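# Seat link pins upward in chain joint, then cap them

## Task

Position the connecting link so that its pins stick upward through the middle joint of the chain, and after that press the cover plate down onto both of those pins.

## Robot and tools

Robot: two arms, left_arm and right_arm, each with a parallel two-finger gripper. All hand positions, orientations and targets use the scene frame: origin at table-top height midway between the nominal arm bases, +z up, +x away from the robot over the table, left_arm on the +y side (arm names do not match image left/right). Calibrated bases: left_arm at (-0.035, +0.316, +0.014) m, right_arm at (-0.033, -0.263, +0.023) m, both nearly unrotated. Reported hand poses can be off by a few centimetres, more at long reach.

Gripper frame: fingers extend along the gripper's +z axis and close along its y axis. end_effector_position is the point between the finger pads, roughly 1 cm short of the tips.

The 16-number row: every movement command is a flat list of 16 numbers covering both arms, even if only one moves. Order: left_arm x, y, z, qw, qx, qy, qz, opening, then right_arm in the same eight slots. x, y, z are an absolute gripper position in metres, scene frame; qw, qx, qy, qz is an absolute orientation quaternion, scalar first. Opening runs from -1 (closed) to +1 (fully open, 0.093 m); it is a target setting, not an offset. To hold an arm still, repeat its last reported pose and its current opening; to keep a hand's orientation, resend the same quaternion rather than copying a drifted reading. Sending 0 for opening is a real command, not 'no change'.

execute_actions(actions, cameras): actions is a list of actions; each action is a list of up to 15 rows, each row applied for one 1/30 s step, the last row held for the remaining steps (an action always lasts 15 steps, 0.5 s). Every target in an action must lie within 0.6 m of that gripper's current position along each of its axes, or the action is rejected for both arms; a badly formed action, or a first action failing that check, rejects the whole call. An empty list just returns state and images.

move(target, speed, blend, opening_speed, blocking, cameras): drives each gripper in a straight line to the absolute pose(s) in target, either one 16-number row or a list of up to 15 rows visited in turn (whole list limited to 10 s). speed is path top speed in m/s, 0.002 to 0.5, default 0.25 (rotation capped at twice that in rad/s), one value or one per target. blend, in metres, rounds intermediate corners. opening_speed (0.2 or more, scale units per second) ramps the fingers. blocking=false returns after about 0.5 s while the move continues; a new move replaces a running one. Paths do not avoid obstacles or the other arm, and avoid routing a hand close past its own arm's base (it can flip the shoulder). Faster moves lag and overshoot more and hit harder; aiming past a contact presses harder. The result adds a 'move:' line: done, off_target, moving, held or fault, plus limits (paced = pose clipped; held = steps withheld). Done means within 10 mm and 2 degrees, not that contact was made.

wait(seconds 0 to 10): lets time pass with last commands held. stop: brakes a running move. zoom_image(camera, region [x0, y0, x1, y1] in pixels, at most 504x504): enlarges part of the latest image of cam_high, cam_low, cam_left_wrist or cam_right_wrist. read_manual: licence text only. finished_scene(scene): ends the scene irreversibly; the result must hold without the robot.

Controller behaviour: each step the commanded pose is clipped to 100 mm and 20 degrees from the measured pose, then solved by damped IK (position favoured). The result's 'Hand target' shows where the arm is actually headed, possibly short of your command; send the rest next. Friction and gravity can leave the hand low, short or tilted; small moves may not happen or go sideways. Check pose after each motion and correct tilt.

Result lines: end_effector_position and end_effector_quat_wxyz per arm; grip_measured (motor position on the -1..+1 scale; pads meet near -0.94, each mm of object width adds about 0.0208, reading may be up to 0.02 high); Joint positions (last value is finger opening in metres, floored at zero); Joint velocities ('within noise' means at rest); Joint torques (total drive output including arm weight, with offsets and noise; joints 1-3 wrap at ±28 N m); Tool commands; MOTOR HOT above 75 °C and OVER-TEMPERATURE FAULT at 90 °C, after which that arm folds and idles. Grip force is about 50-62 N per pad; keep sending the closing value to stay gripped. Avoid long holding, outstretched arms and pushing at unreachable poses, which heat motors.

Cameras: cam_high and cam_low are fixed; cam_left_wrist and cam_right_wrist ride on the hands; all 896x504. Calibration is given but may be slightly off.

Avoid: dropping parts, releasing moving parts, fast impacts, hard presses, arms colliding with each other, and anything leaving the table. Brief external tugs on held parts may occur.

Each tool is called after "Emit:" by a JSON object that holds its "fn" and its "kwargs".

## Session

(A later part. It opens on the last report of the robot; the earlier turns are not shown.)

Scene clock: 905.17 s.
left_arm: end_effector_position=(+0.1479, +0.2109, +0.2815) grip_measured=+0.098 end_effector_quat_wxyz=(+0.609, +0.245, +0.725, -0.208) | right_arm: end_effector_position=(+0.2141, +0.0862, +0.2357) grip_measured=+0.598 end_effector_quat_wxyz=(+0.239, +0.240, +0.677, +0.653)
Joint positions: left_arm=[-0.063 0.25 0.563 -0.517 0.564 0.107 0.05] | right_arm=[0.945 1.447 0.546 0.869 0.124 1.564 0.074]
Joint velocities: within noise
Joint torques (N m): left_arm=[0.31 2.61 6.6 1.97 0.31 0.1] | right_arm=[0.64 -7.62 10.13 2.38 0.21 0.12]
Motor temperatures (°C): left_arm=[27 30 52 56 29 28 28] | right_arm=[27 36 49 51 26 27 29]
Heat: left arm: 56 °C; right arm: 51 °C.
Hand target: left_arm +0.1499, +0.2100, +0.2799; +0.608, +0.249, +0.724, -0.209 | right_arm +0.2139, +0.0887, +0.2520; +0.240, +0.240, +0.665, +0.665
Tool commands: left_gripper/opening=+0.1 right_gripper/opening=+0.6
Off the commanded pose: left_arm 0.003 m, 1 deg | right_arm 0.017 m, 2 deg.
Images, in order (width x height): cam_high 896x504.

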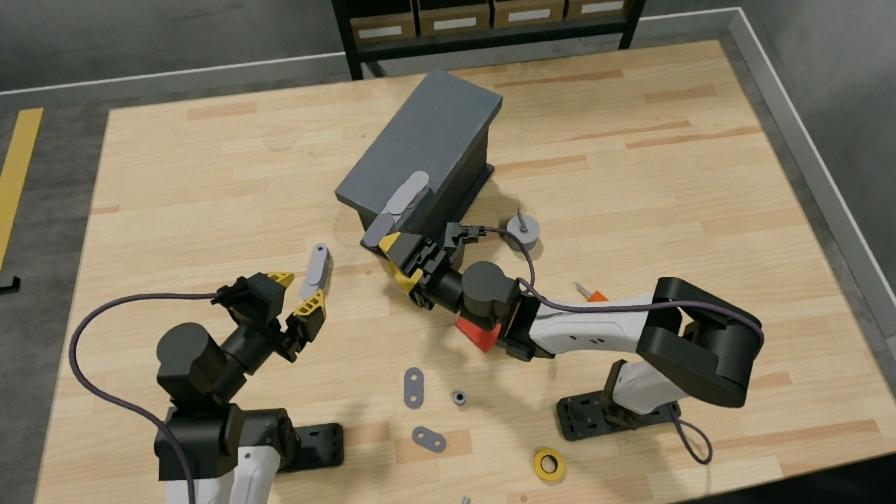

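Emit:
{"fn": "move", "kwargs": {"target": [[0.15,0.21,0.28,0.608,0.249,0.724,-0.209,0.1,0.2340,0.0725,0.256,0.24,0.24,0.664,0.664,0.5],[0.15,0.21,0.28,0.608,0.249,0.724,-0.209,0.1,0.2430,0.0830,0.258,0.24,0.24,0.664,0.664,0.5]], "speed": 0.06}}

Emit:
{"fn": "zoom_image", "kwargs": {"camera": "cam_high", "region": [340, 160, 500, 300]}}

Emit:
{"fn": "zoom_image", "kwargs": {"camera": "cam_left_wrist", "region": [450, 80, 750, 330]}}

Scene clock: 961.13 s.
left_arm: end_effector_position=(+0.1479, +0.2109, +0.2815) grip_measured=+0.098 end_effector_quat_wxyz=(+0.609, +0.245, +0.725, -0.208) | right_arm: end_effector_position=(+0.2387, +0.0800, +0.2549) grip_measured=+0.503 end_effector_quat_wxyz=(+0.243, +0.239, +0.666, +0.663)
Joint positions: left_arm=[-0.063 0.25 0.563 -0.517 0.564 0.107 0.05] | right_arm=[0.859 1.45 0.605 0.843 0.044 1.564 0.069]
Joint velocities: within noise
Joint torques (N m): left_arm=[0.34 2.58 6.63 1.98 0.32 0.08] | right_arm=[-0.87 -5.23 10.15 2.37 -0.03 0.13]
Motor temperatures (°C): left_arm=[27 30 51 55 29 28 27] | right_arm=[27 36 50 51 26 27 29]
Heat: left arm: 55 °C; right arm: 51 °C.
Hand target: left_arm +0.1499, +0.2100, +0.2799; +0.608, +0.249, +0.724, -0.209 | right_arm +0.2429, +0.0828, +0.2581; +0.241, +0.240, +0.665, +0.665
Off the commanded pose: left_arm 0.003 m, 1 deg | right_arm 0.006 m, 0 deg.
move: done
camera_calibration:
cam_left_wrist: T_world_to_cam=[[-0.61331, -0.789654, -0.0172593, 0.263042], [-0.450351, 0.367564, -0.813684, 0.258611], [0.648872, -0.491267, -0.581052, 0.246729], [0, 0, 0, 1]] pos_world=[0.117696, 0.233866, 0.35833]
cam_right_wrist: T_world_to_cam=[[0.0247169, -0.0250318, -0.999381, 0.248556], [-0.977957, 0.206729, -0.029365, 0.258845], [0.207336, 0.978078, -0.0193703, -0.0380923], [0, 0, 0, 1]] pos_world=[0.254893, -0.0100317, 0.255266]

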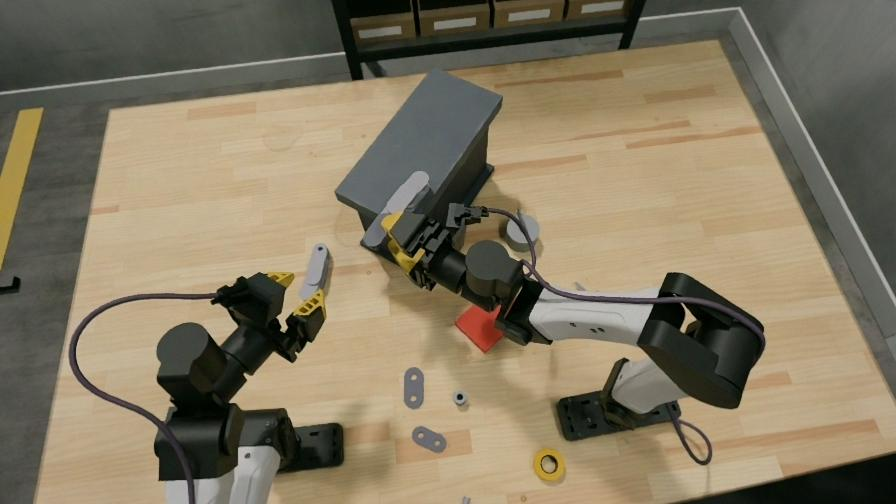

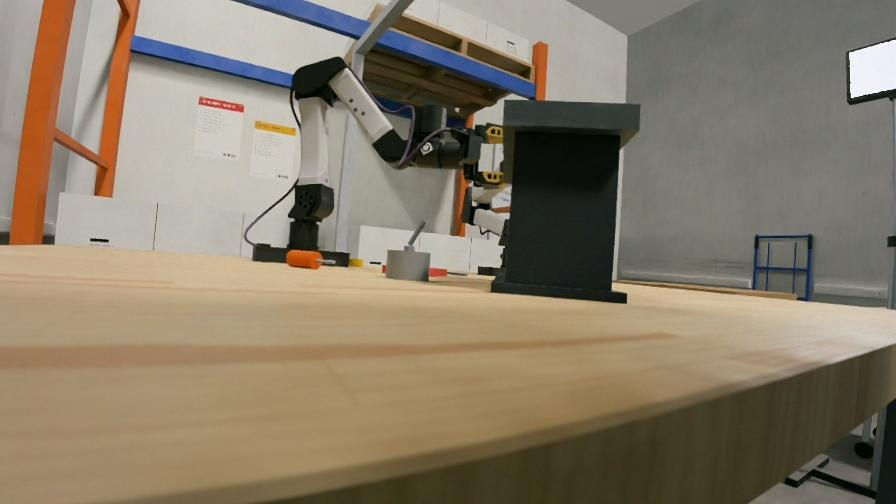

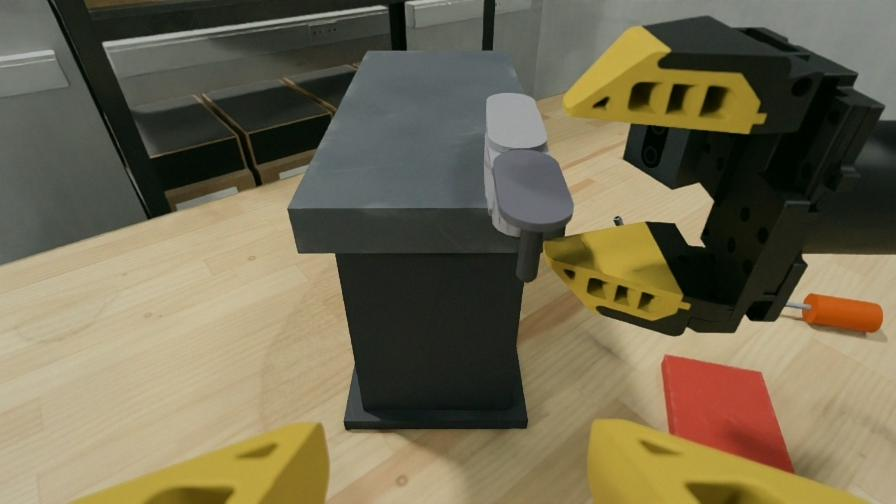

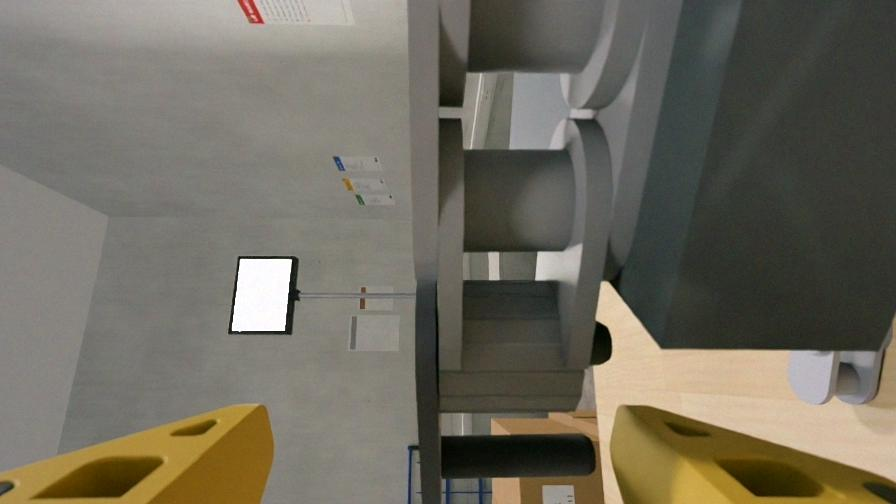

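Scaled by 3.150 from the camera's 896x504 image, which has a finer 1280x720 frame.

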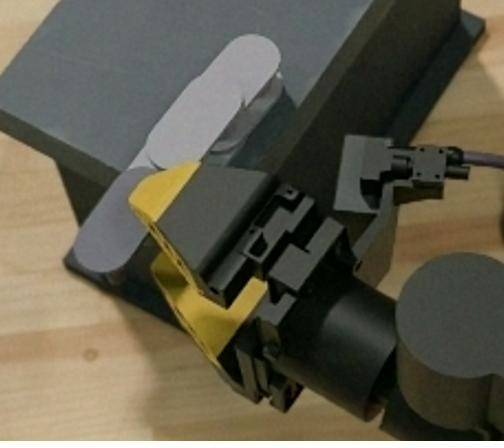

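Scaled by 1.680 from the camera's 896x504 image, which has a finer 1280x720 frame.

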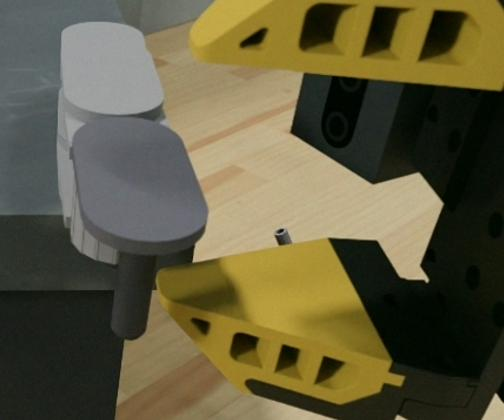

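Emit:
{"fn": "move", "kwargs": {"target": [[0.15,0.21,0.28,0.608,0.249,0.724,-0.209,0.1,0.2445,0.0815,0.236,0.24,0.24,0.664,0.664,0.4],[0.15,0.21,0.28,0.608,0.249,0.724,-0.209,0.1,0.2520,0.0880,0.238,0.24,0.24,0.664,0.664,0.4]], "speed": 0.06}}

Emit:
{"fn": "zoom_image", "kwargs": {"camera": "cam_high", "region": [340, 160, 500, 300]}}

Emit:
{"fn": "zoom_image", "kwargs": {"camera": "cam_left_wrist", "region": [450, 80, 750, 330]}}

Scene clock: 975.90 s.
left_arm: end_effector_position=(+0.1479, +0.2109, +0.2815) grip_measured=+0.098 end_effector_quat_wxyz=(+0.609, +0.245, +0.725, -0.208) | right_arm: end_effector_position=(+0.2478, +0.0850, +0.2321) grip_measured=+0.403 end_effector_quat_wxyz=(+0.242, +0.241, +0.670, +0.659)
Joint positions: left_arm=[-0.063 0.25 0.563 -0.517 0.564 0.107 0.05] | right_arm=[0.844 1.548 0.597 0.935 0.029 1.564 0.065]
Joint velocities: within noise
Joint torques (N m): left_arm=[0.35 2.56 6.58 1.97 0.3 0.09] | right_arm=[-0.94 -6.09 9.62 2.6 -0.03 0.1]
Motor temperatures (°C): left_arm=[27 30 51 54 29 28 27] | right_arm=[27 36 52 50 26 27 29]
Heat: left arm: 54 °C; right arm: 52 °C.
Hand target: left_arm +0.1499, +0.2100, +0.2799; +0.608, +0.249, +0.724, -0.209 | right_arm +0.2519, +0.0877, +0.2380; +0.240, +0.240, +0.665, +0.665
Off the commanded pose: left_arm 0.003 m, 1 deg | right_arm 0.008 m, 1 deg.
move: done
camera_calibration:
cam_left_wrist: T_world_to_cam=[[-0.61331, -0.789654, -0.0172593, 0.263042], [-0.450351, 0.367564, -0.813684, 0.258611], [0.648872, -0.491267, -0.581052, 0.246729], [0, 0, 0, 1]] pos_world=[0.117696, 0.233866, 0.35833]
cam_right_wrist: T_world_to_cam=[[0.0159563, -0.0361034, -0.999221, 0.228747], [-0.978108, 0.206812, -0.0230916, 0.264622], [0.207485, 0.977714, -0.0320131, -0.0423258], [0, 0, 0, 1]] pos_world=[0.263961, -0.00508602, 0.233324]

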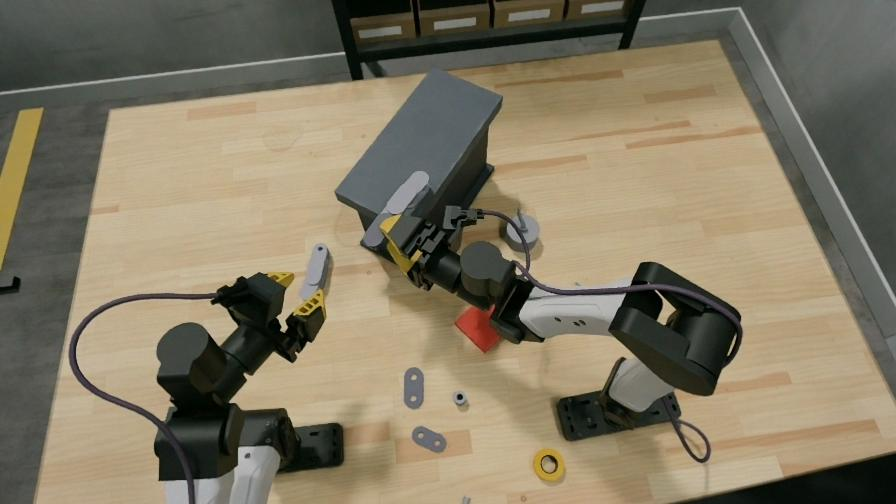

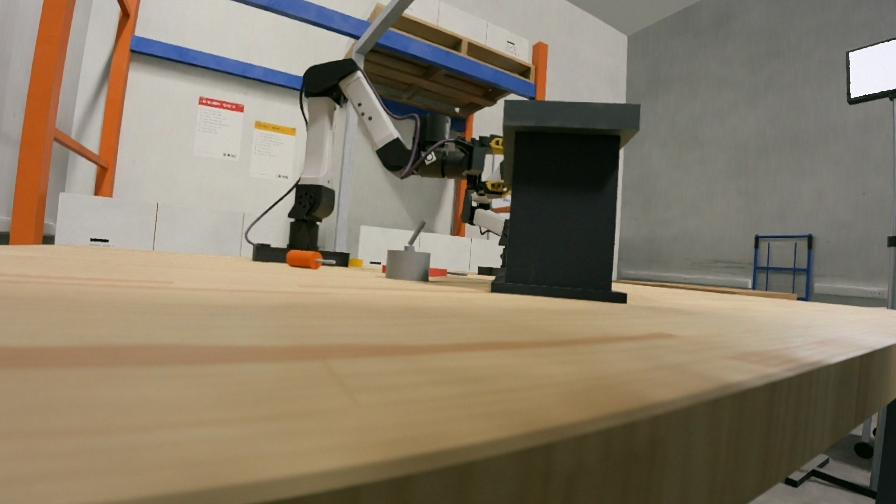

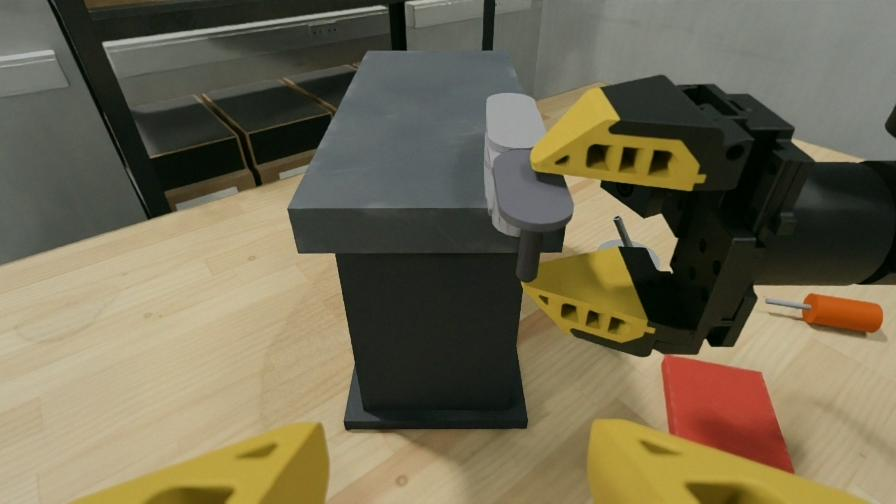

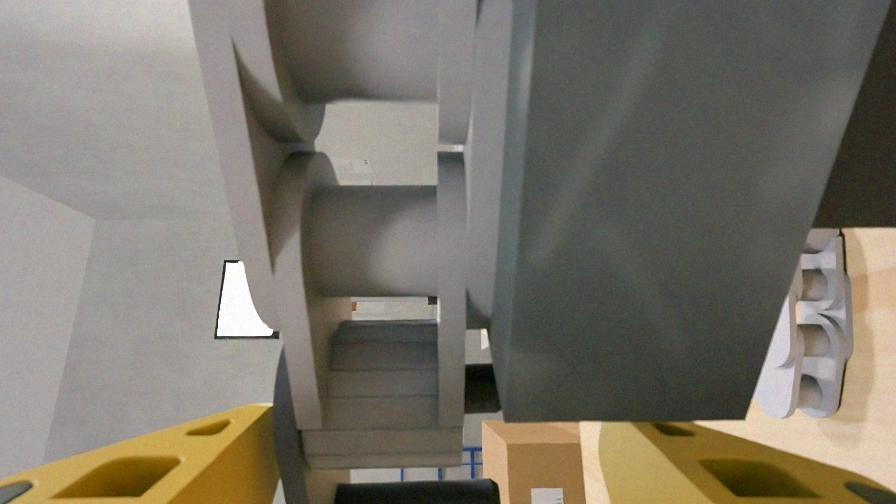

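Scaled by 3.150 from the camera's 896x504 image, which has a finer 1280x720 frame.

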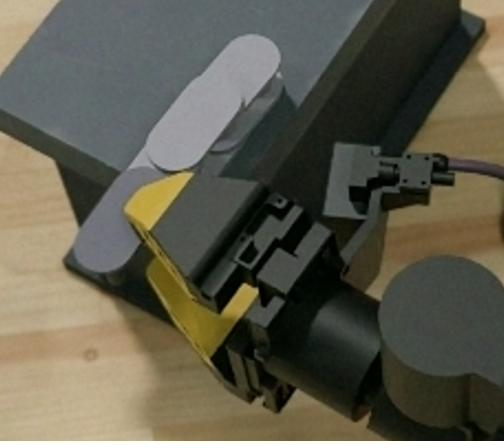

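Scaled by 1.680 from the camera's 896x504 image, which has a finer 1280x720 frame.

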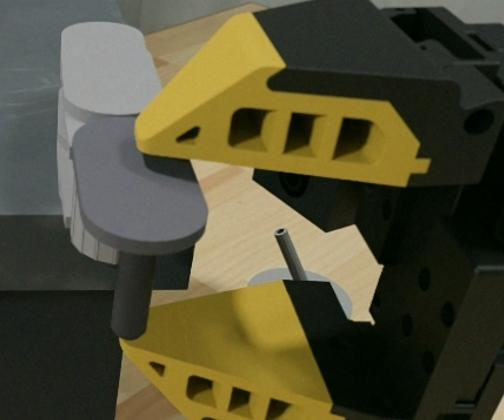

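Emit:
{"fn": "move", "kwargs": {"target": [0.15,0.21,0.28,0.608,0.249,0.724,-0.209,0.1,0.2520,0.0880,0.252,0.24,0.24,0.664,0.664,0.4], "speed": 0.04, "cameras": ["cam_left_wrist","cam_right_wrist"]}}

Scene clock: 1005.03 s.
left_arm: end_effector_position=(+0.1479, +0.2109, +0.2815) grip_measured=+0.098 end_effector_quat_wxyz=(+0.609, +0.245, +0.725, -0.208) | right_arm: end_effector_position=(+0.2496, +0.0873, +0.2354) grip_measured=+0.403 end_effector_quat_wxyz=(+0.240, +0.243, +0.676, +0.653)
Joint positions: left_arm=[-0.063 0.25 0.563 -0.517 0.564 0.107 0.05] | right_arm=[0.844 1.536 0.624 0.881 0.029 1.564 0.065]
Joint velocities: within noise
Joint torques (N m): left_arm=[0.35 2.59 6.63 1.97 0.32 0.09] | right_arm=[-0.79 -8.72 10.06 2.38 -0.06 0.11]
Motor temperatures (°C): left_arm=[27 30 51 54 29 28 27] | right_arm=[27 35 49 52 26 27 29]
Heat: left arm: 54 °C; right arm: 52 °C.
Hand target: left_arm +0.1499, +0.2100, +0.2799; +0.608, +0.249, +0.724, -0.209 | right_arm +0.2518, +0.0877, +0.2519; +0.241, +0.240, +0.665, +0.665
Off the commanded pose: left_arm 0.003 m, 1 deg | right_arm 0.017 m, 2 deg.
move: off_target (right_arm)
camera_calibration:
cam_left_wrist: T_world_to_cam=[[-0.61331, -0.789654, -0.0172593, 0.263042], [-0.450351, 0.367564, -0.813684, 0.258611], [0.648872, -0.491267, -0.581052, 0.246729], [0, 0, 0, 1]] pos_world=[0.117696, 0.233866, 0.35833]
cam_right_wrist: T_world_to_cam=[[0.00581218, -0.0489568, -0.998784, 0.235701], [-0.978385, 0.206189, -0.0158001, 0.264346], [0.206711, 0.977287, -0.0467002, -0.0411776], [0, 0, 0, 1]] pos_world=[0.265774, -0.00272354, 0.237669]
Images, in order (width x height): cam_left_wrist 896x504, cam_right_wrist 896x504.

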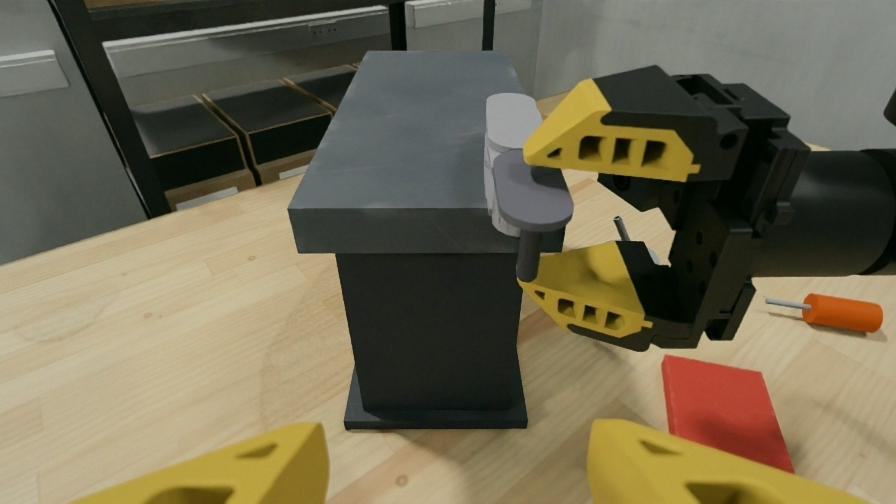

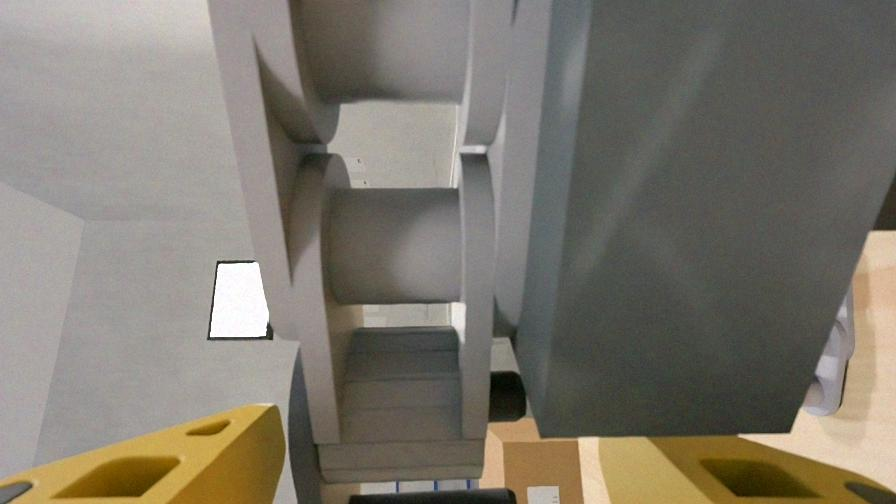

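Emit:
{"fn": "move", "kwargs": {"target": [0.15,0.21,0.28,0.608,0.249,0.724,-0.209,0.1,0.2510,0.0870,0.262,0.24,0.24,0.664,0.664,0.4], "speed": 0.04, "cameras": ["cam_left_wrist","cam_right_wrist"]}}

Emit:
{"fn": "zoom_image", "kwargs": {"camera": "cam_left_wrist", "region": [450, 80, 750, 330]}}

Scene clock: 1015.30 s.
left_arm: end_effector_position=(+0.1479, +0.2109, +0.2815) grip_measured=+0.098 end_effector_quat_wxyz=(+0.609, +0.245, +0.725, -0.208) | right_arm: end_effector_position=(+0.2490, +0.0865, +0.2455) grip_measured=+0.403 end_effector_quat_wxyz=(+0.240, +0.243, +0.676, +0.653)
Joint positions: left_arm=[-0.063 0.25 0.563 -0.517 0.564 0.107 0.05] | right_arm=[0.844 1.503 0.642 0.83 0.029 1.564 0.065]
Joint velocities: within noise
Joint torques (N m): left_arm=[0.34 2.65 6.61 1.96 0.31 0.09] | right_arm=[-0.88 -8.43 10.37 2.42 -0.03 0.16]
Motor temperatures (°C): left_arm=[27 30 51 54 29 28 27] | right_arm=[27 36 51 51 26 27 29]
Heat: left arm: 54 °C; right arm: 51 °C.
Hand target: left_arm +0.1499, +0.2100, +0.2799; +0.608, +0.249, +0.724, -0.209 | right_arm +0.2508, +0.0867, +0.2621; +0.241, +0.240, +0.665, +0.665
Off the commanded pose: left_arm 0.003 m, 1 deg | right_arm 0.017 m, 2 deg.
move: off_target (right_arm)
camera_calibration:
cam_left_wrist: T_world_to_cam=[[-0.61331, -0.789654, -0.0172593, 0.263042], [-0.450351, 0.367564, -0.813684, 0.258611], [0.648872, -0.491267, -0.581052, 0.246729], [0, 0, 0, 1]] pos_world=[0.117696, 0.233866, 0.35833]
cam_right_wrist: T_world_to_cam=[[0.00628432, -0.0483587, -0.99881, 0.245588], [-0.978377, 0.206198, -0.0161391, 0.264132], [0.206733, 0.977315, -0.0460172, -0.0399678], [0, 0, 0, 1]] pos_world=[0.26514, -0.00352616, 0.24772]
Images, in order (width x height): cam_left_wrist 896x504, cam_right_wrist 896x504.

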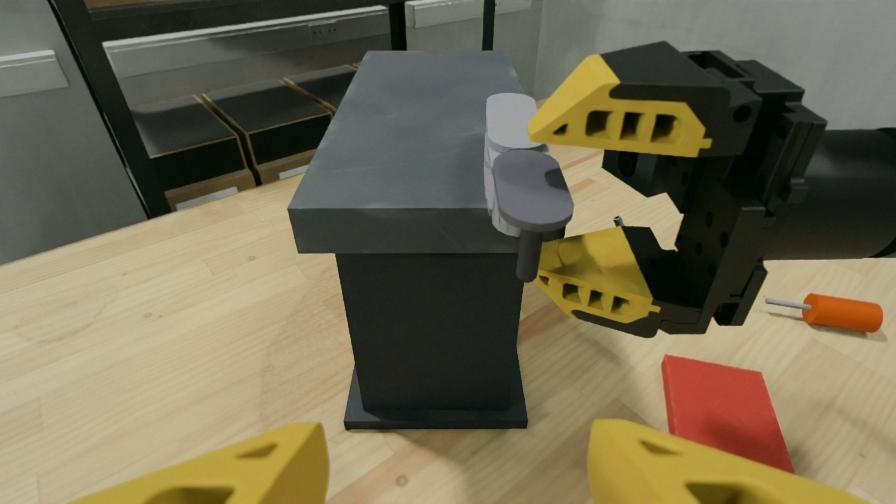

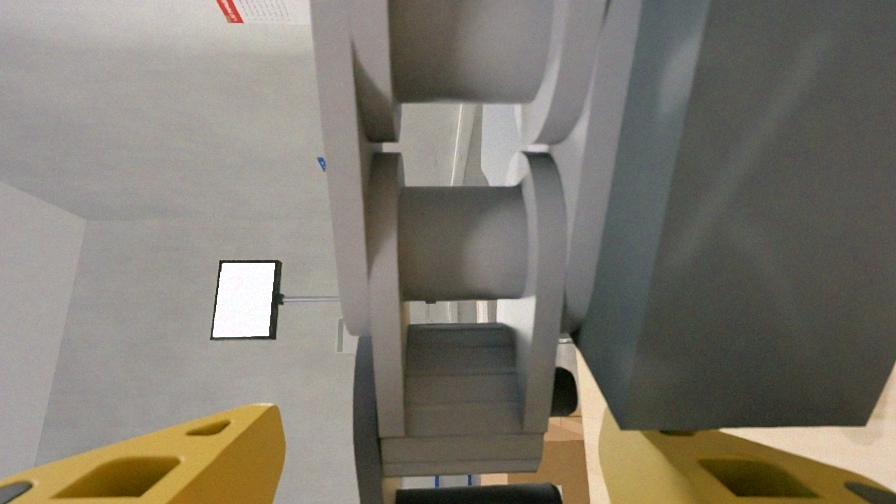

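Scaled by 1.680 from the camera's 896x504 image, which has a finer 1280x720 frame.

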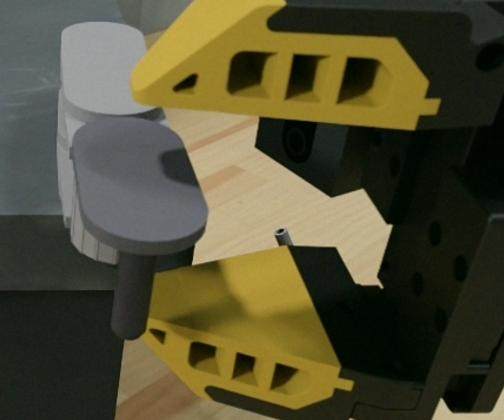

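Emit:
{"fn": "move", "kwargs": {"target": [[0.15,0.21,0.28,0.608,0.249,0.724,-0.209,0.1,0.2510,0.0870,0.260,0.24,0.24,0.664,0.664,-0.1],[0.15,0.21,0.28,0.608,0.249,0.724,-0.209,0.1,0.2510,0.0870,0.260,0.24,0.24,0.664,0.664,-0.6]], "speed": 0.04, "opening_speed": 0.5, "cameras": ["cam_high","cam_left_wrist","cam_right_wrist"]}}

Emit:
{"fn": "zoom_image", "kwargs": {"camera": "cam_left_wrist", "region": [450, 80, 750, 330]}}

Scene clock: 1030.17 s.
left_arm: end_effector_position=(+0.1479, +0.2109, +0.2815) grip_measured=+0.098 end_effector_quat_wxyz=(+0.609, +0.245, +0.725, -0.208) | right_arm: end_effector_position=(+0.2489, +0.0864, +0.2414) grip_measured=-0.281 end_effector_quat_wxyz=(+0.238, +0.245, +0.681, +0.648)
Joint positions: left_arm=[-0.063 0.25 0.563 -0.517 0.564 0.107 0.05] | right_arm=[0.844 1.503 0.642 0.813 0.029 1.566 0.032]
Joint velocities: within noise
Joint torques (N m): left_arm=[0.4 2.59 6.57 1.96 0.32 0.09] | right_arm=[-0.66 -7.92 9.89 2.72 0 0.1]
Motor temperatures (°C): left_arm=[27 30 51 54 29 28 27] | right_arm=[27 36 50 52 26 27 29]
Heat: left arm: 54 °C; right arm: 52 °C.
Hand target: left_arm +0.1499, +0.2100, +0.2799; +0.608, +0.249, +0.724, -0.209 | right_arm +0.2507, +0.0866, +0.2600; +0.241, +0.240, +0.665, +0.665
Off the commanded pose: left_arm 0.003 m, 1 deg | right_arm 0.019 m, 3 deg.
move: off_target (right_arm); target 2's new opening was sent with right_arm's hand 0.019 m and 3 deg from that target
camera_calibration:
cam_left_wrist: T_world_to_cam=[[-0.61331, -0.789654, -0.0172593, 0.263042], [-0.450351, 0.367564, -0.813684, 0.258611], [0.648872, -0.491267, -0.581052, 0.246729], [0, 0, 0, 1]] pos_world=[0.117696, 0.233866, 0.35833]
cam_right_wrist: T_world_to_cam=[[-0.00527048, -0.0605369, -0.998152, 0.245292], [-0.978501, 0.206114, -0.00733386, 0.261908], [0.206177, 0.976654, -0.0603217, -0.0363629], [0, 0, 0, 1]] pos_world=[0.265067, -0.00361962, 0.244566]
Images, in order (width x height): cam_high 896x504, cam_left_wrist 896x504, cam_right_wrist 896x504.

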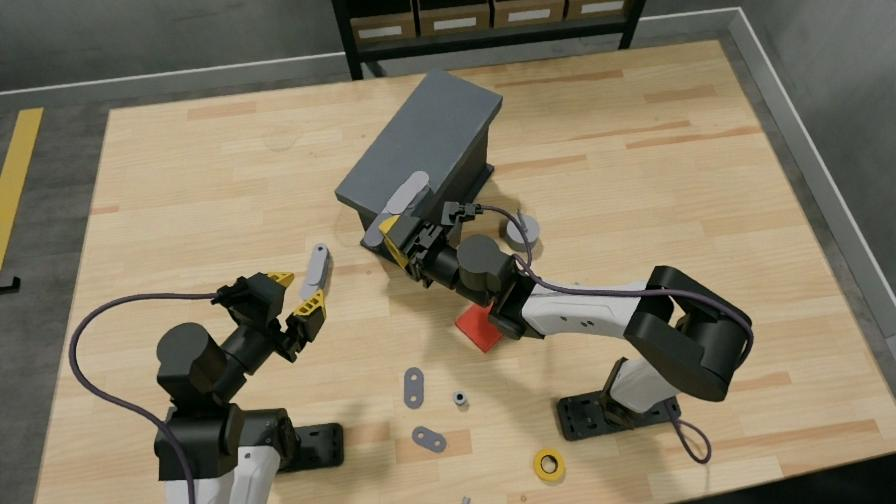

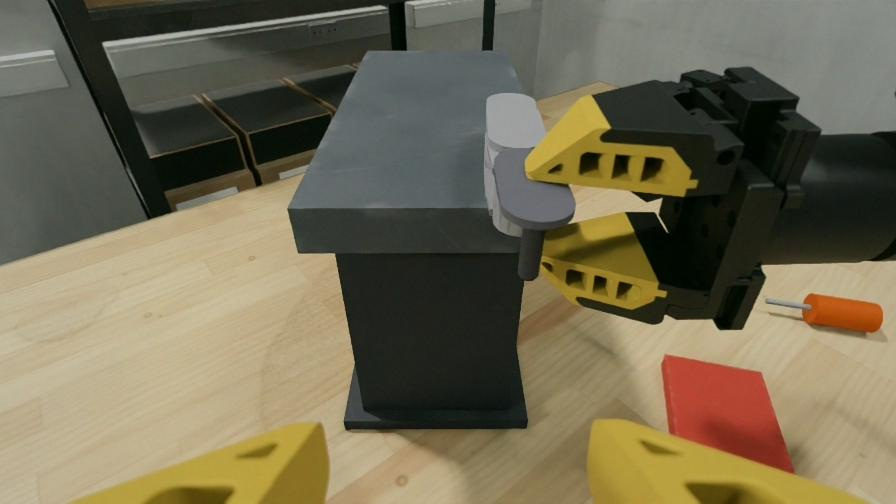

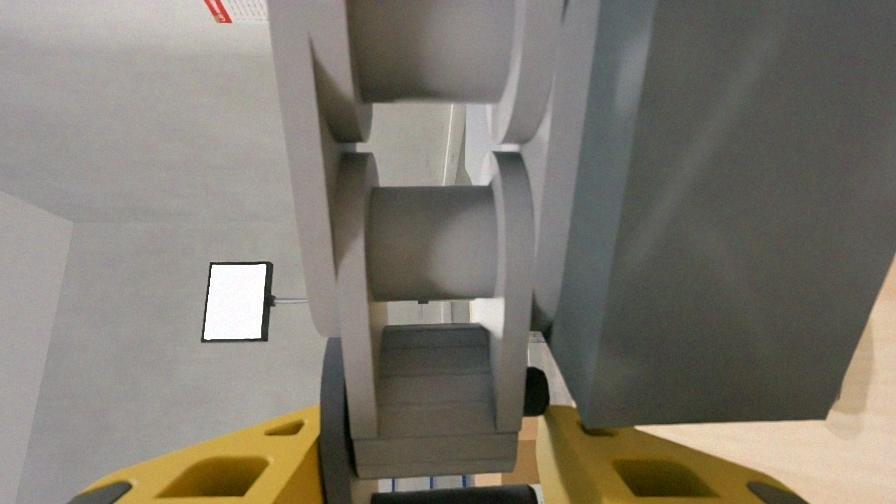

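Scaled by 1.680 from the camera's 896x504 image, which has a finer 1280x720 frame.

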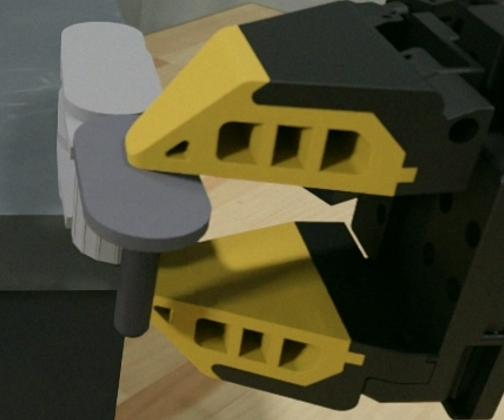

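Emit:
{"fn": "move", "kwargs": {"target": [0.15,0.21,0.28,0.608,0.249,0.724,-0.209,0.1,0.2510,0.0870,0.295,0.24,0.24,0.664,0.664,-0.6], "speed": 0.06, "cameras": ["cam_high","cam_left_wrist","cam_right_wrist"]}}

Scene clock: 1040.00 s.
left_arm: end_effector_position=(+0.1479, +0.2109, +0.2815) grip_measured=+0.098 end_effector_quat_wxyz=(+0.609, +0.245, +0.725, -0.208) | right_arm: end_effector_position=(+0.2478, +0.0850, +0.2508) grip_measured=-0.281 end_effector_quat_wxyz=(+0.228, +0.254, +0.702, +0.625)
Joint positions: left_arm=[-0.063 0.25 0.563 -0.517 0.564 0.107 0.05] | right_arm=[0.844 1.436 0.703 0.618 0.029 1.57 0.032]
Joint velocities: within noise
Joint torques (N m): left_arm=[0.31 2.62 6.63 1.96 0.3 0.08] | right_arm=[-0.85 -9.52 12.52 3.02 -0.02 0.07]
Motor temperatures (°C): left_arm=[27 30 51 53 29 28 27] | right_arm=[27 37 51 51 26 27 30]
Heat: left arm: 53 °C; right arm: 51 °C.
Hand target: left_arm +0.1499, +0.2100, +0.2799; +0.608, +0.249, +0.724, -0.209 | right_arm +0.2495, +0.0851, +0.2945; +0.241, +0.240, +0.665, +0.665
Off the commanded pose: left_arm 0.003 m, 1 deg | right_arm 0.044 m, 7 deg.
move: off_target (right_arm)
camera_calibration:
cam_left_wrist: T_world_to_cam=[[-0.61331, -0.789654, -0.0172593, 0.263042], [-0.450351, 0.367564, -0.813684, 0.258611], [0.648872, -0.491267, -0.581052, 0.246729], [0, 0, 0, 1]] pos_world=[0.117696, 0.233866, 0.35833]
cam_right_wrist: T_world_to_cam=[[-0.0502093, -0.110087, -0.992653, 0.268517], [-0.977991, 0.206954, 0.0265161, 0.252522], [0.202515, 0.972137, -0.118055, -0.0184841], [0, 0, 0, 1]] pos_world=[0.26419, -0.00473122, 0.257666]
Images, in order (width x height): cam_high 896x504, cam_left_wrist 896x504, cam_right_wrist 896x504.

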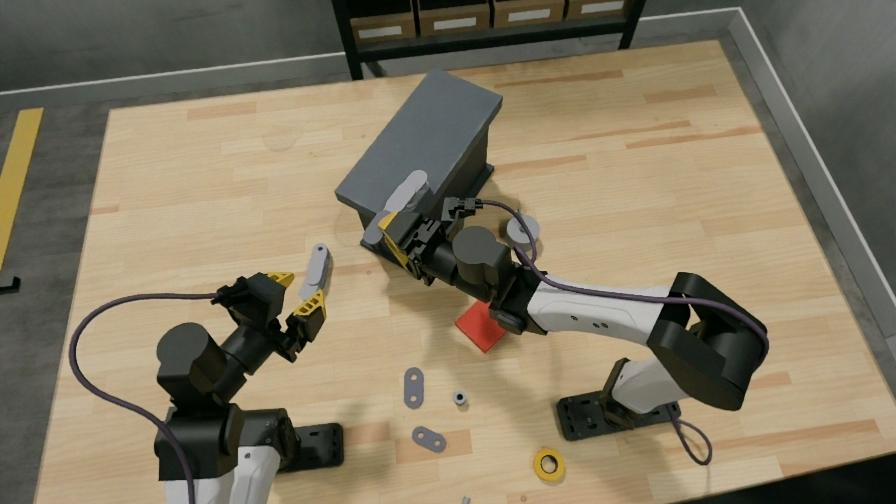

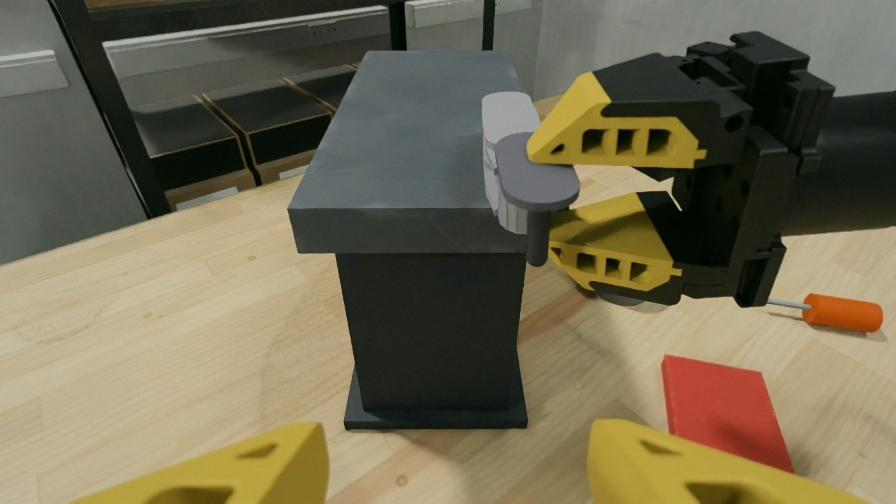

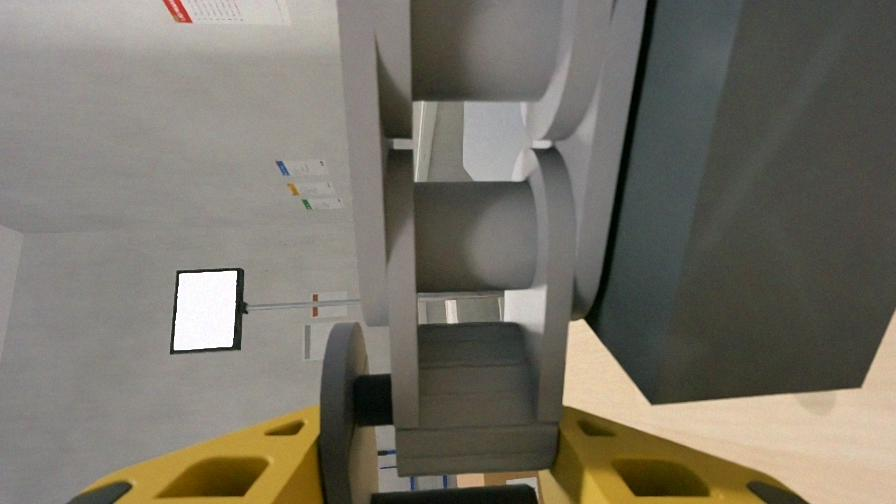

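Emit:
{"fn": "move", "kwargs": {"target": [0.15,0.21,0.28,0.608,0.249,0.724,-0.209,0.1,0.2510,0.0870,0.255,0.24,0.24,0.664,0.664,-0.6], "speed": 0.05, "cameras": ["cam_right_wrist"]}}

Scene clock: 1063.73 s.
left_arm: end_effector_position=(+0.1479, +0.2109, +0.2815) grip_measured=+0.098 end_effector_quat_wxyz=(+0.609, +0.245, +0.725, -0.208) | right_arm: end_effector_position=(+0.2499, +0.0877, +0.2486) grip_measured=-0.281 end_effector_quat_wxyz=(+0.236, +0.246, +0.676, +0.653)
Joint positions: left_arm=[-0.063 0.25 0.563 -0.517 0.564 0.107 0.05] | right_arm=[0.844 1.496 0.658 0.802 0.029 1.573 0.032]
Joint velocities: within noise
Joint torques (N m): left_arm=[0.29 2.62 6.65 1.99 0.31 0.08] | right_arm=[-0.66 -6.41 7.43 3.11 0 0]
Motor temperatures (°C): left_arm=[27 30 50 53 29 28 27] | right_arm=[27 39 52 53 26 27 31]
Heat: left arm: 53 °C; right arm: 53 °C.
Hand target: left_arm +0.1499, +0.2100, +0.2799; +0.608, +0.249, +0.724, -0.209 | right_arm +0.2509, +0.0868, +0.2549; +0.240, +0.241, +0.665, +0.664
Off the commanded pose: left_arm 0.003 m, 1 deg | right_arm 0.006 m, 2 deg.
move: done
camera_calibration:
cam_right_wrist: T_world_to_cam=[[-0.00428043, -0.0469791, -0.998887, 0.25132], [-0.978428, 0.206515, -0.00551992, 0.262192], [0.206544, 0.977315, -0.0468497, -0.0409072], [0, 0, 0, 1]] pos_world=[0.266061, -0.00236035, 0.250571]
Images, in order (width x height): cam_right_wrist 896x504.

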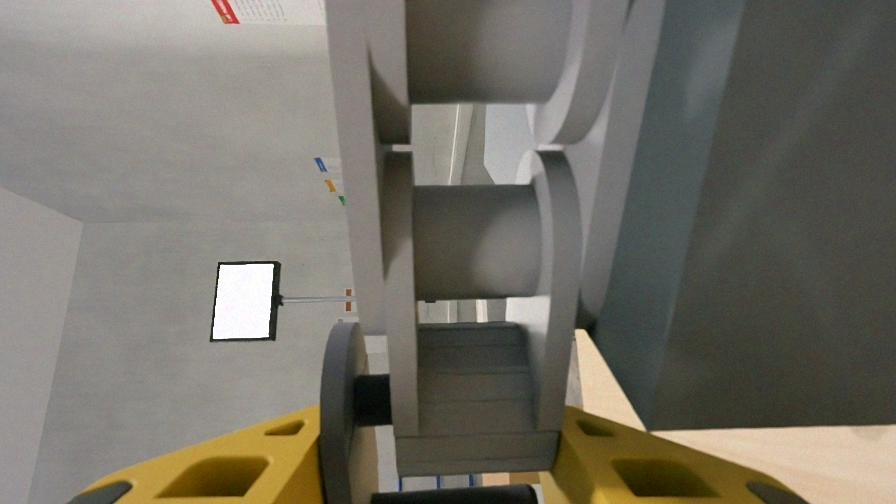

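Emit:
{"fn": "move", "kwargs": {"target": [0.15,0.21,0.28,0.608,0.249,0.724,-0.209,0.1,0.2510,0.0870,0.243,0.24,0.24,0.664,0.664,-0.6], "speed": 0.05, "cameras": ["cam_right_wrist"]}}

Scene clock: 1069.50 s.
left_arm: end_effector_position=(+0.1479, +0.2109, +0.2815) grip_measured=+0.098 end_effector_quat_wxyz=(+0.609, +0.245, +0.725, -0.208) | right_arm: end_effector_position=(+0.2503, +0.0882, +0.2475) grip_measured=-0.281 end_effector_quat_wxyz=(+0.241, +0.242, +0.664, +0.665)
Joint positions: left_arm=[-0.063 0.25 0.563 -0.517 0.564 0.107 0.05] | right_arm=[0.844 1.527 0.636 0.891 0.029 1.573 0.032]
Joint velocities: within noise
Joint torques (N m): left_arm=[0.34 2.61 6.58 1.96 0.31 0.09] | right_arm=[-0.85 -6 6.67 2.77 -0.01 0]
Motor temperatures (°C): left_arm=[27 30 50 53 29 28 27] | right_arm=[27 38 52 54 26 27 31]
Heat: left arm: 53 °C; right arm: 54 °C.
Hand target: left_arm +0.1499, +0.2100, +0.2799; +0.608, +0.249, +0.724, -0.209 | right_arm +0.2510, +0.0869, +0.2430; +0.240, +0.241, +0.665, +0.665
Off the commanded pose: left_arm 0.003 m, 1 deg | right_arm 0.005 m, 0 deg.
move: done
camera_calibration:
cam_right_wrist: T_world_to_cam=[[0.0188683, -0.0176525, -0.999666, 0.242006], [-0.978108, 0.20692, -0.0221152, 0.266443], [0.207241, 0.978199, -0.0133619, -0.0500384], [0, 0, 0, 1]] pos_world=[0.266414, -0.00191295, 0.247149]
Images, in order (width x height): cam_right_wrist 896x504.

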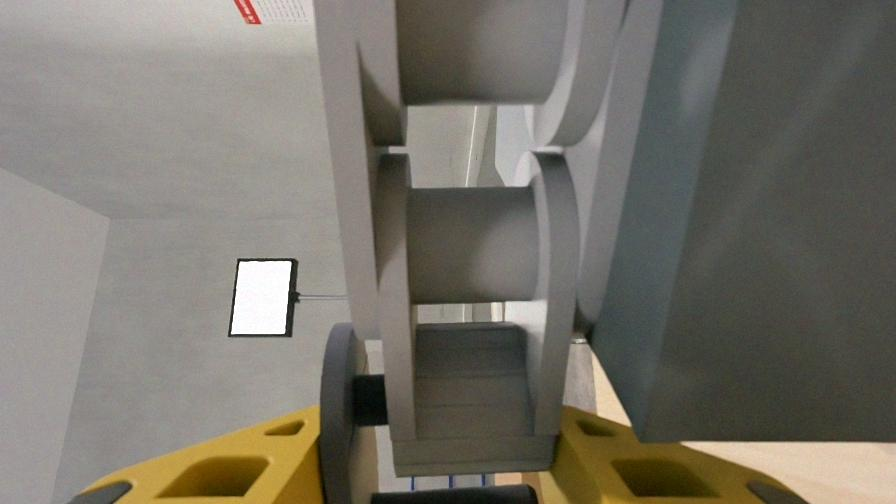

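Emit:
{"fn": "move", "kwargs": {"target": [0.15,0.21,0.28,0.608,0.249,0.724,-0.209,0.1,0.2510,0.0870,0.233,0.24,0.24,0.664,0.664,-0.6], "speed": 0.05, "cameras": ["cam_right_wrist","cam_left_wrist"]}}

Scene clock: 1080.63 s.
left_arm: end_effector_position=(+0.1479, +0.2109, +0.2815) grip_measured=+0.098 end_effector_quat_wxyz=(+0.609, +0.245, +0.725, -0.208) | right_arm: end_effector_position=(+0.2504, +0.0884, +0.2403) grip_measured=-0.281 end_effector_quat_wxyz=(+0.242, +0.241, +0.661, +0.669)
Joint positions: left_arm=[-0.063 0.25 0.563 -0.517 0.564 0.107 0.05] | right_arm=[0.844 1.558 0.617 0.951 0.029 1.573 0.032]
Joint velocities: within noise
Joint torques (N m): left_arm=[0.31 2.63 6.65 1.97 0.31 0.09] | right_arm=[-0.87 -6.04 6.31 2.69 -0.07 0]
Motor temperatures (°C): left_arm=[27 30 50 53 29 28 27] | right_arm=[27 38 50 55 26 27 31]
Heat: left arm: 53 °C; right arm: 55 °C.
Hand target: left_arm +0.1499, +0.2100, +0.2799; +0.608, +0.249, +0.724, -0.209 | right_arm +0.2510, +0.0869, +0.2331; +0.240, +0.241, +0.665, +0.665
Off the commanded pose: left_arm 0.003 m, 1 deg | right_arm 0.007 m, 1 deg.
move: done
camera_calibration:
cam_left_wrist: T_world_to_cam=[[-0.61331, -0.789654, -0.0172593, 0.263042], [-0.450351, 0.367564, -0.813684, 0.258611], [0.648872, -0.491267, -0.581052, 0.246729], [0, 0, 0, 1]] pos_world=[0.117696, 0.233866, 0.35833]
cam_right_wrist: T_world_to_cam=[[0.0250114, -0.00986992, -0.999638, 0.232574], [-0.977958, 0.207109, -0.0265138, 0.267402], [0.207296, 0.978268, -0.00447228, -0.0525231], [0, 0, 0, 1]] pos_world=[0.266579, -0.00170425, 0.239345]
Images, in order (width x height): cam_left_wrist 896x504, cam_right_wrist 896x504.

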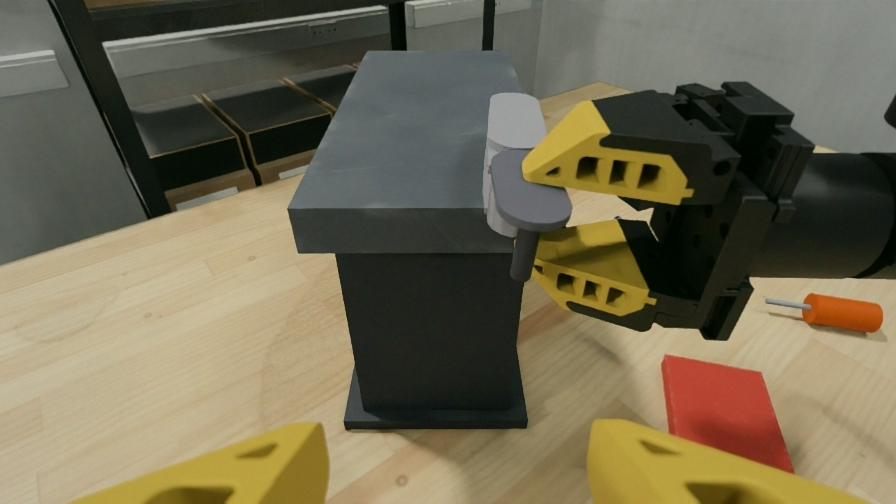

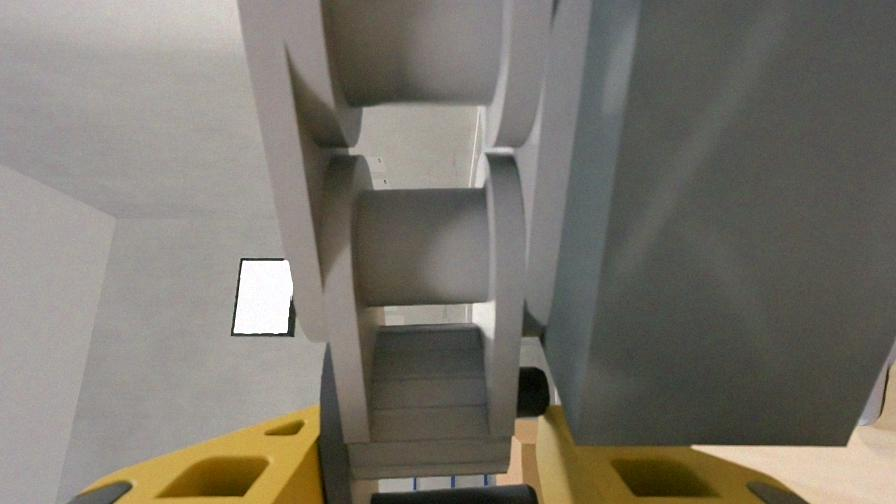

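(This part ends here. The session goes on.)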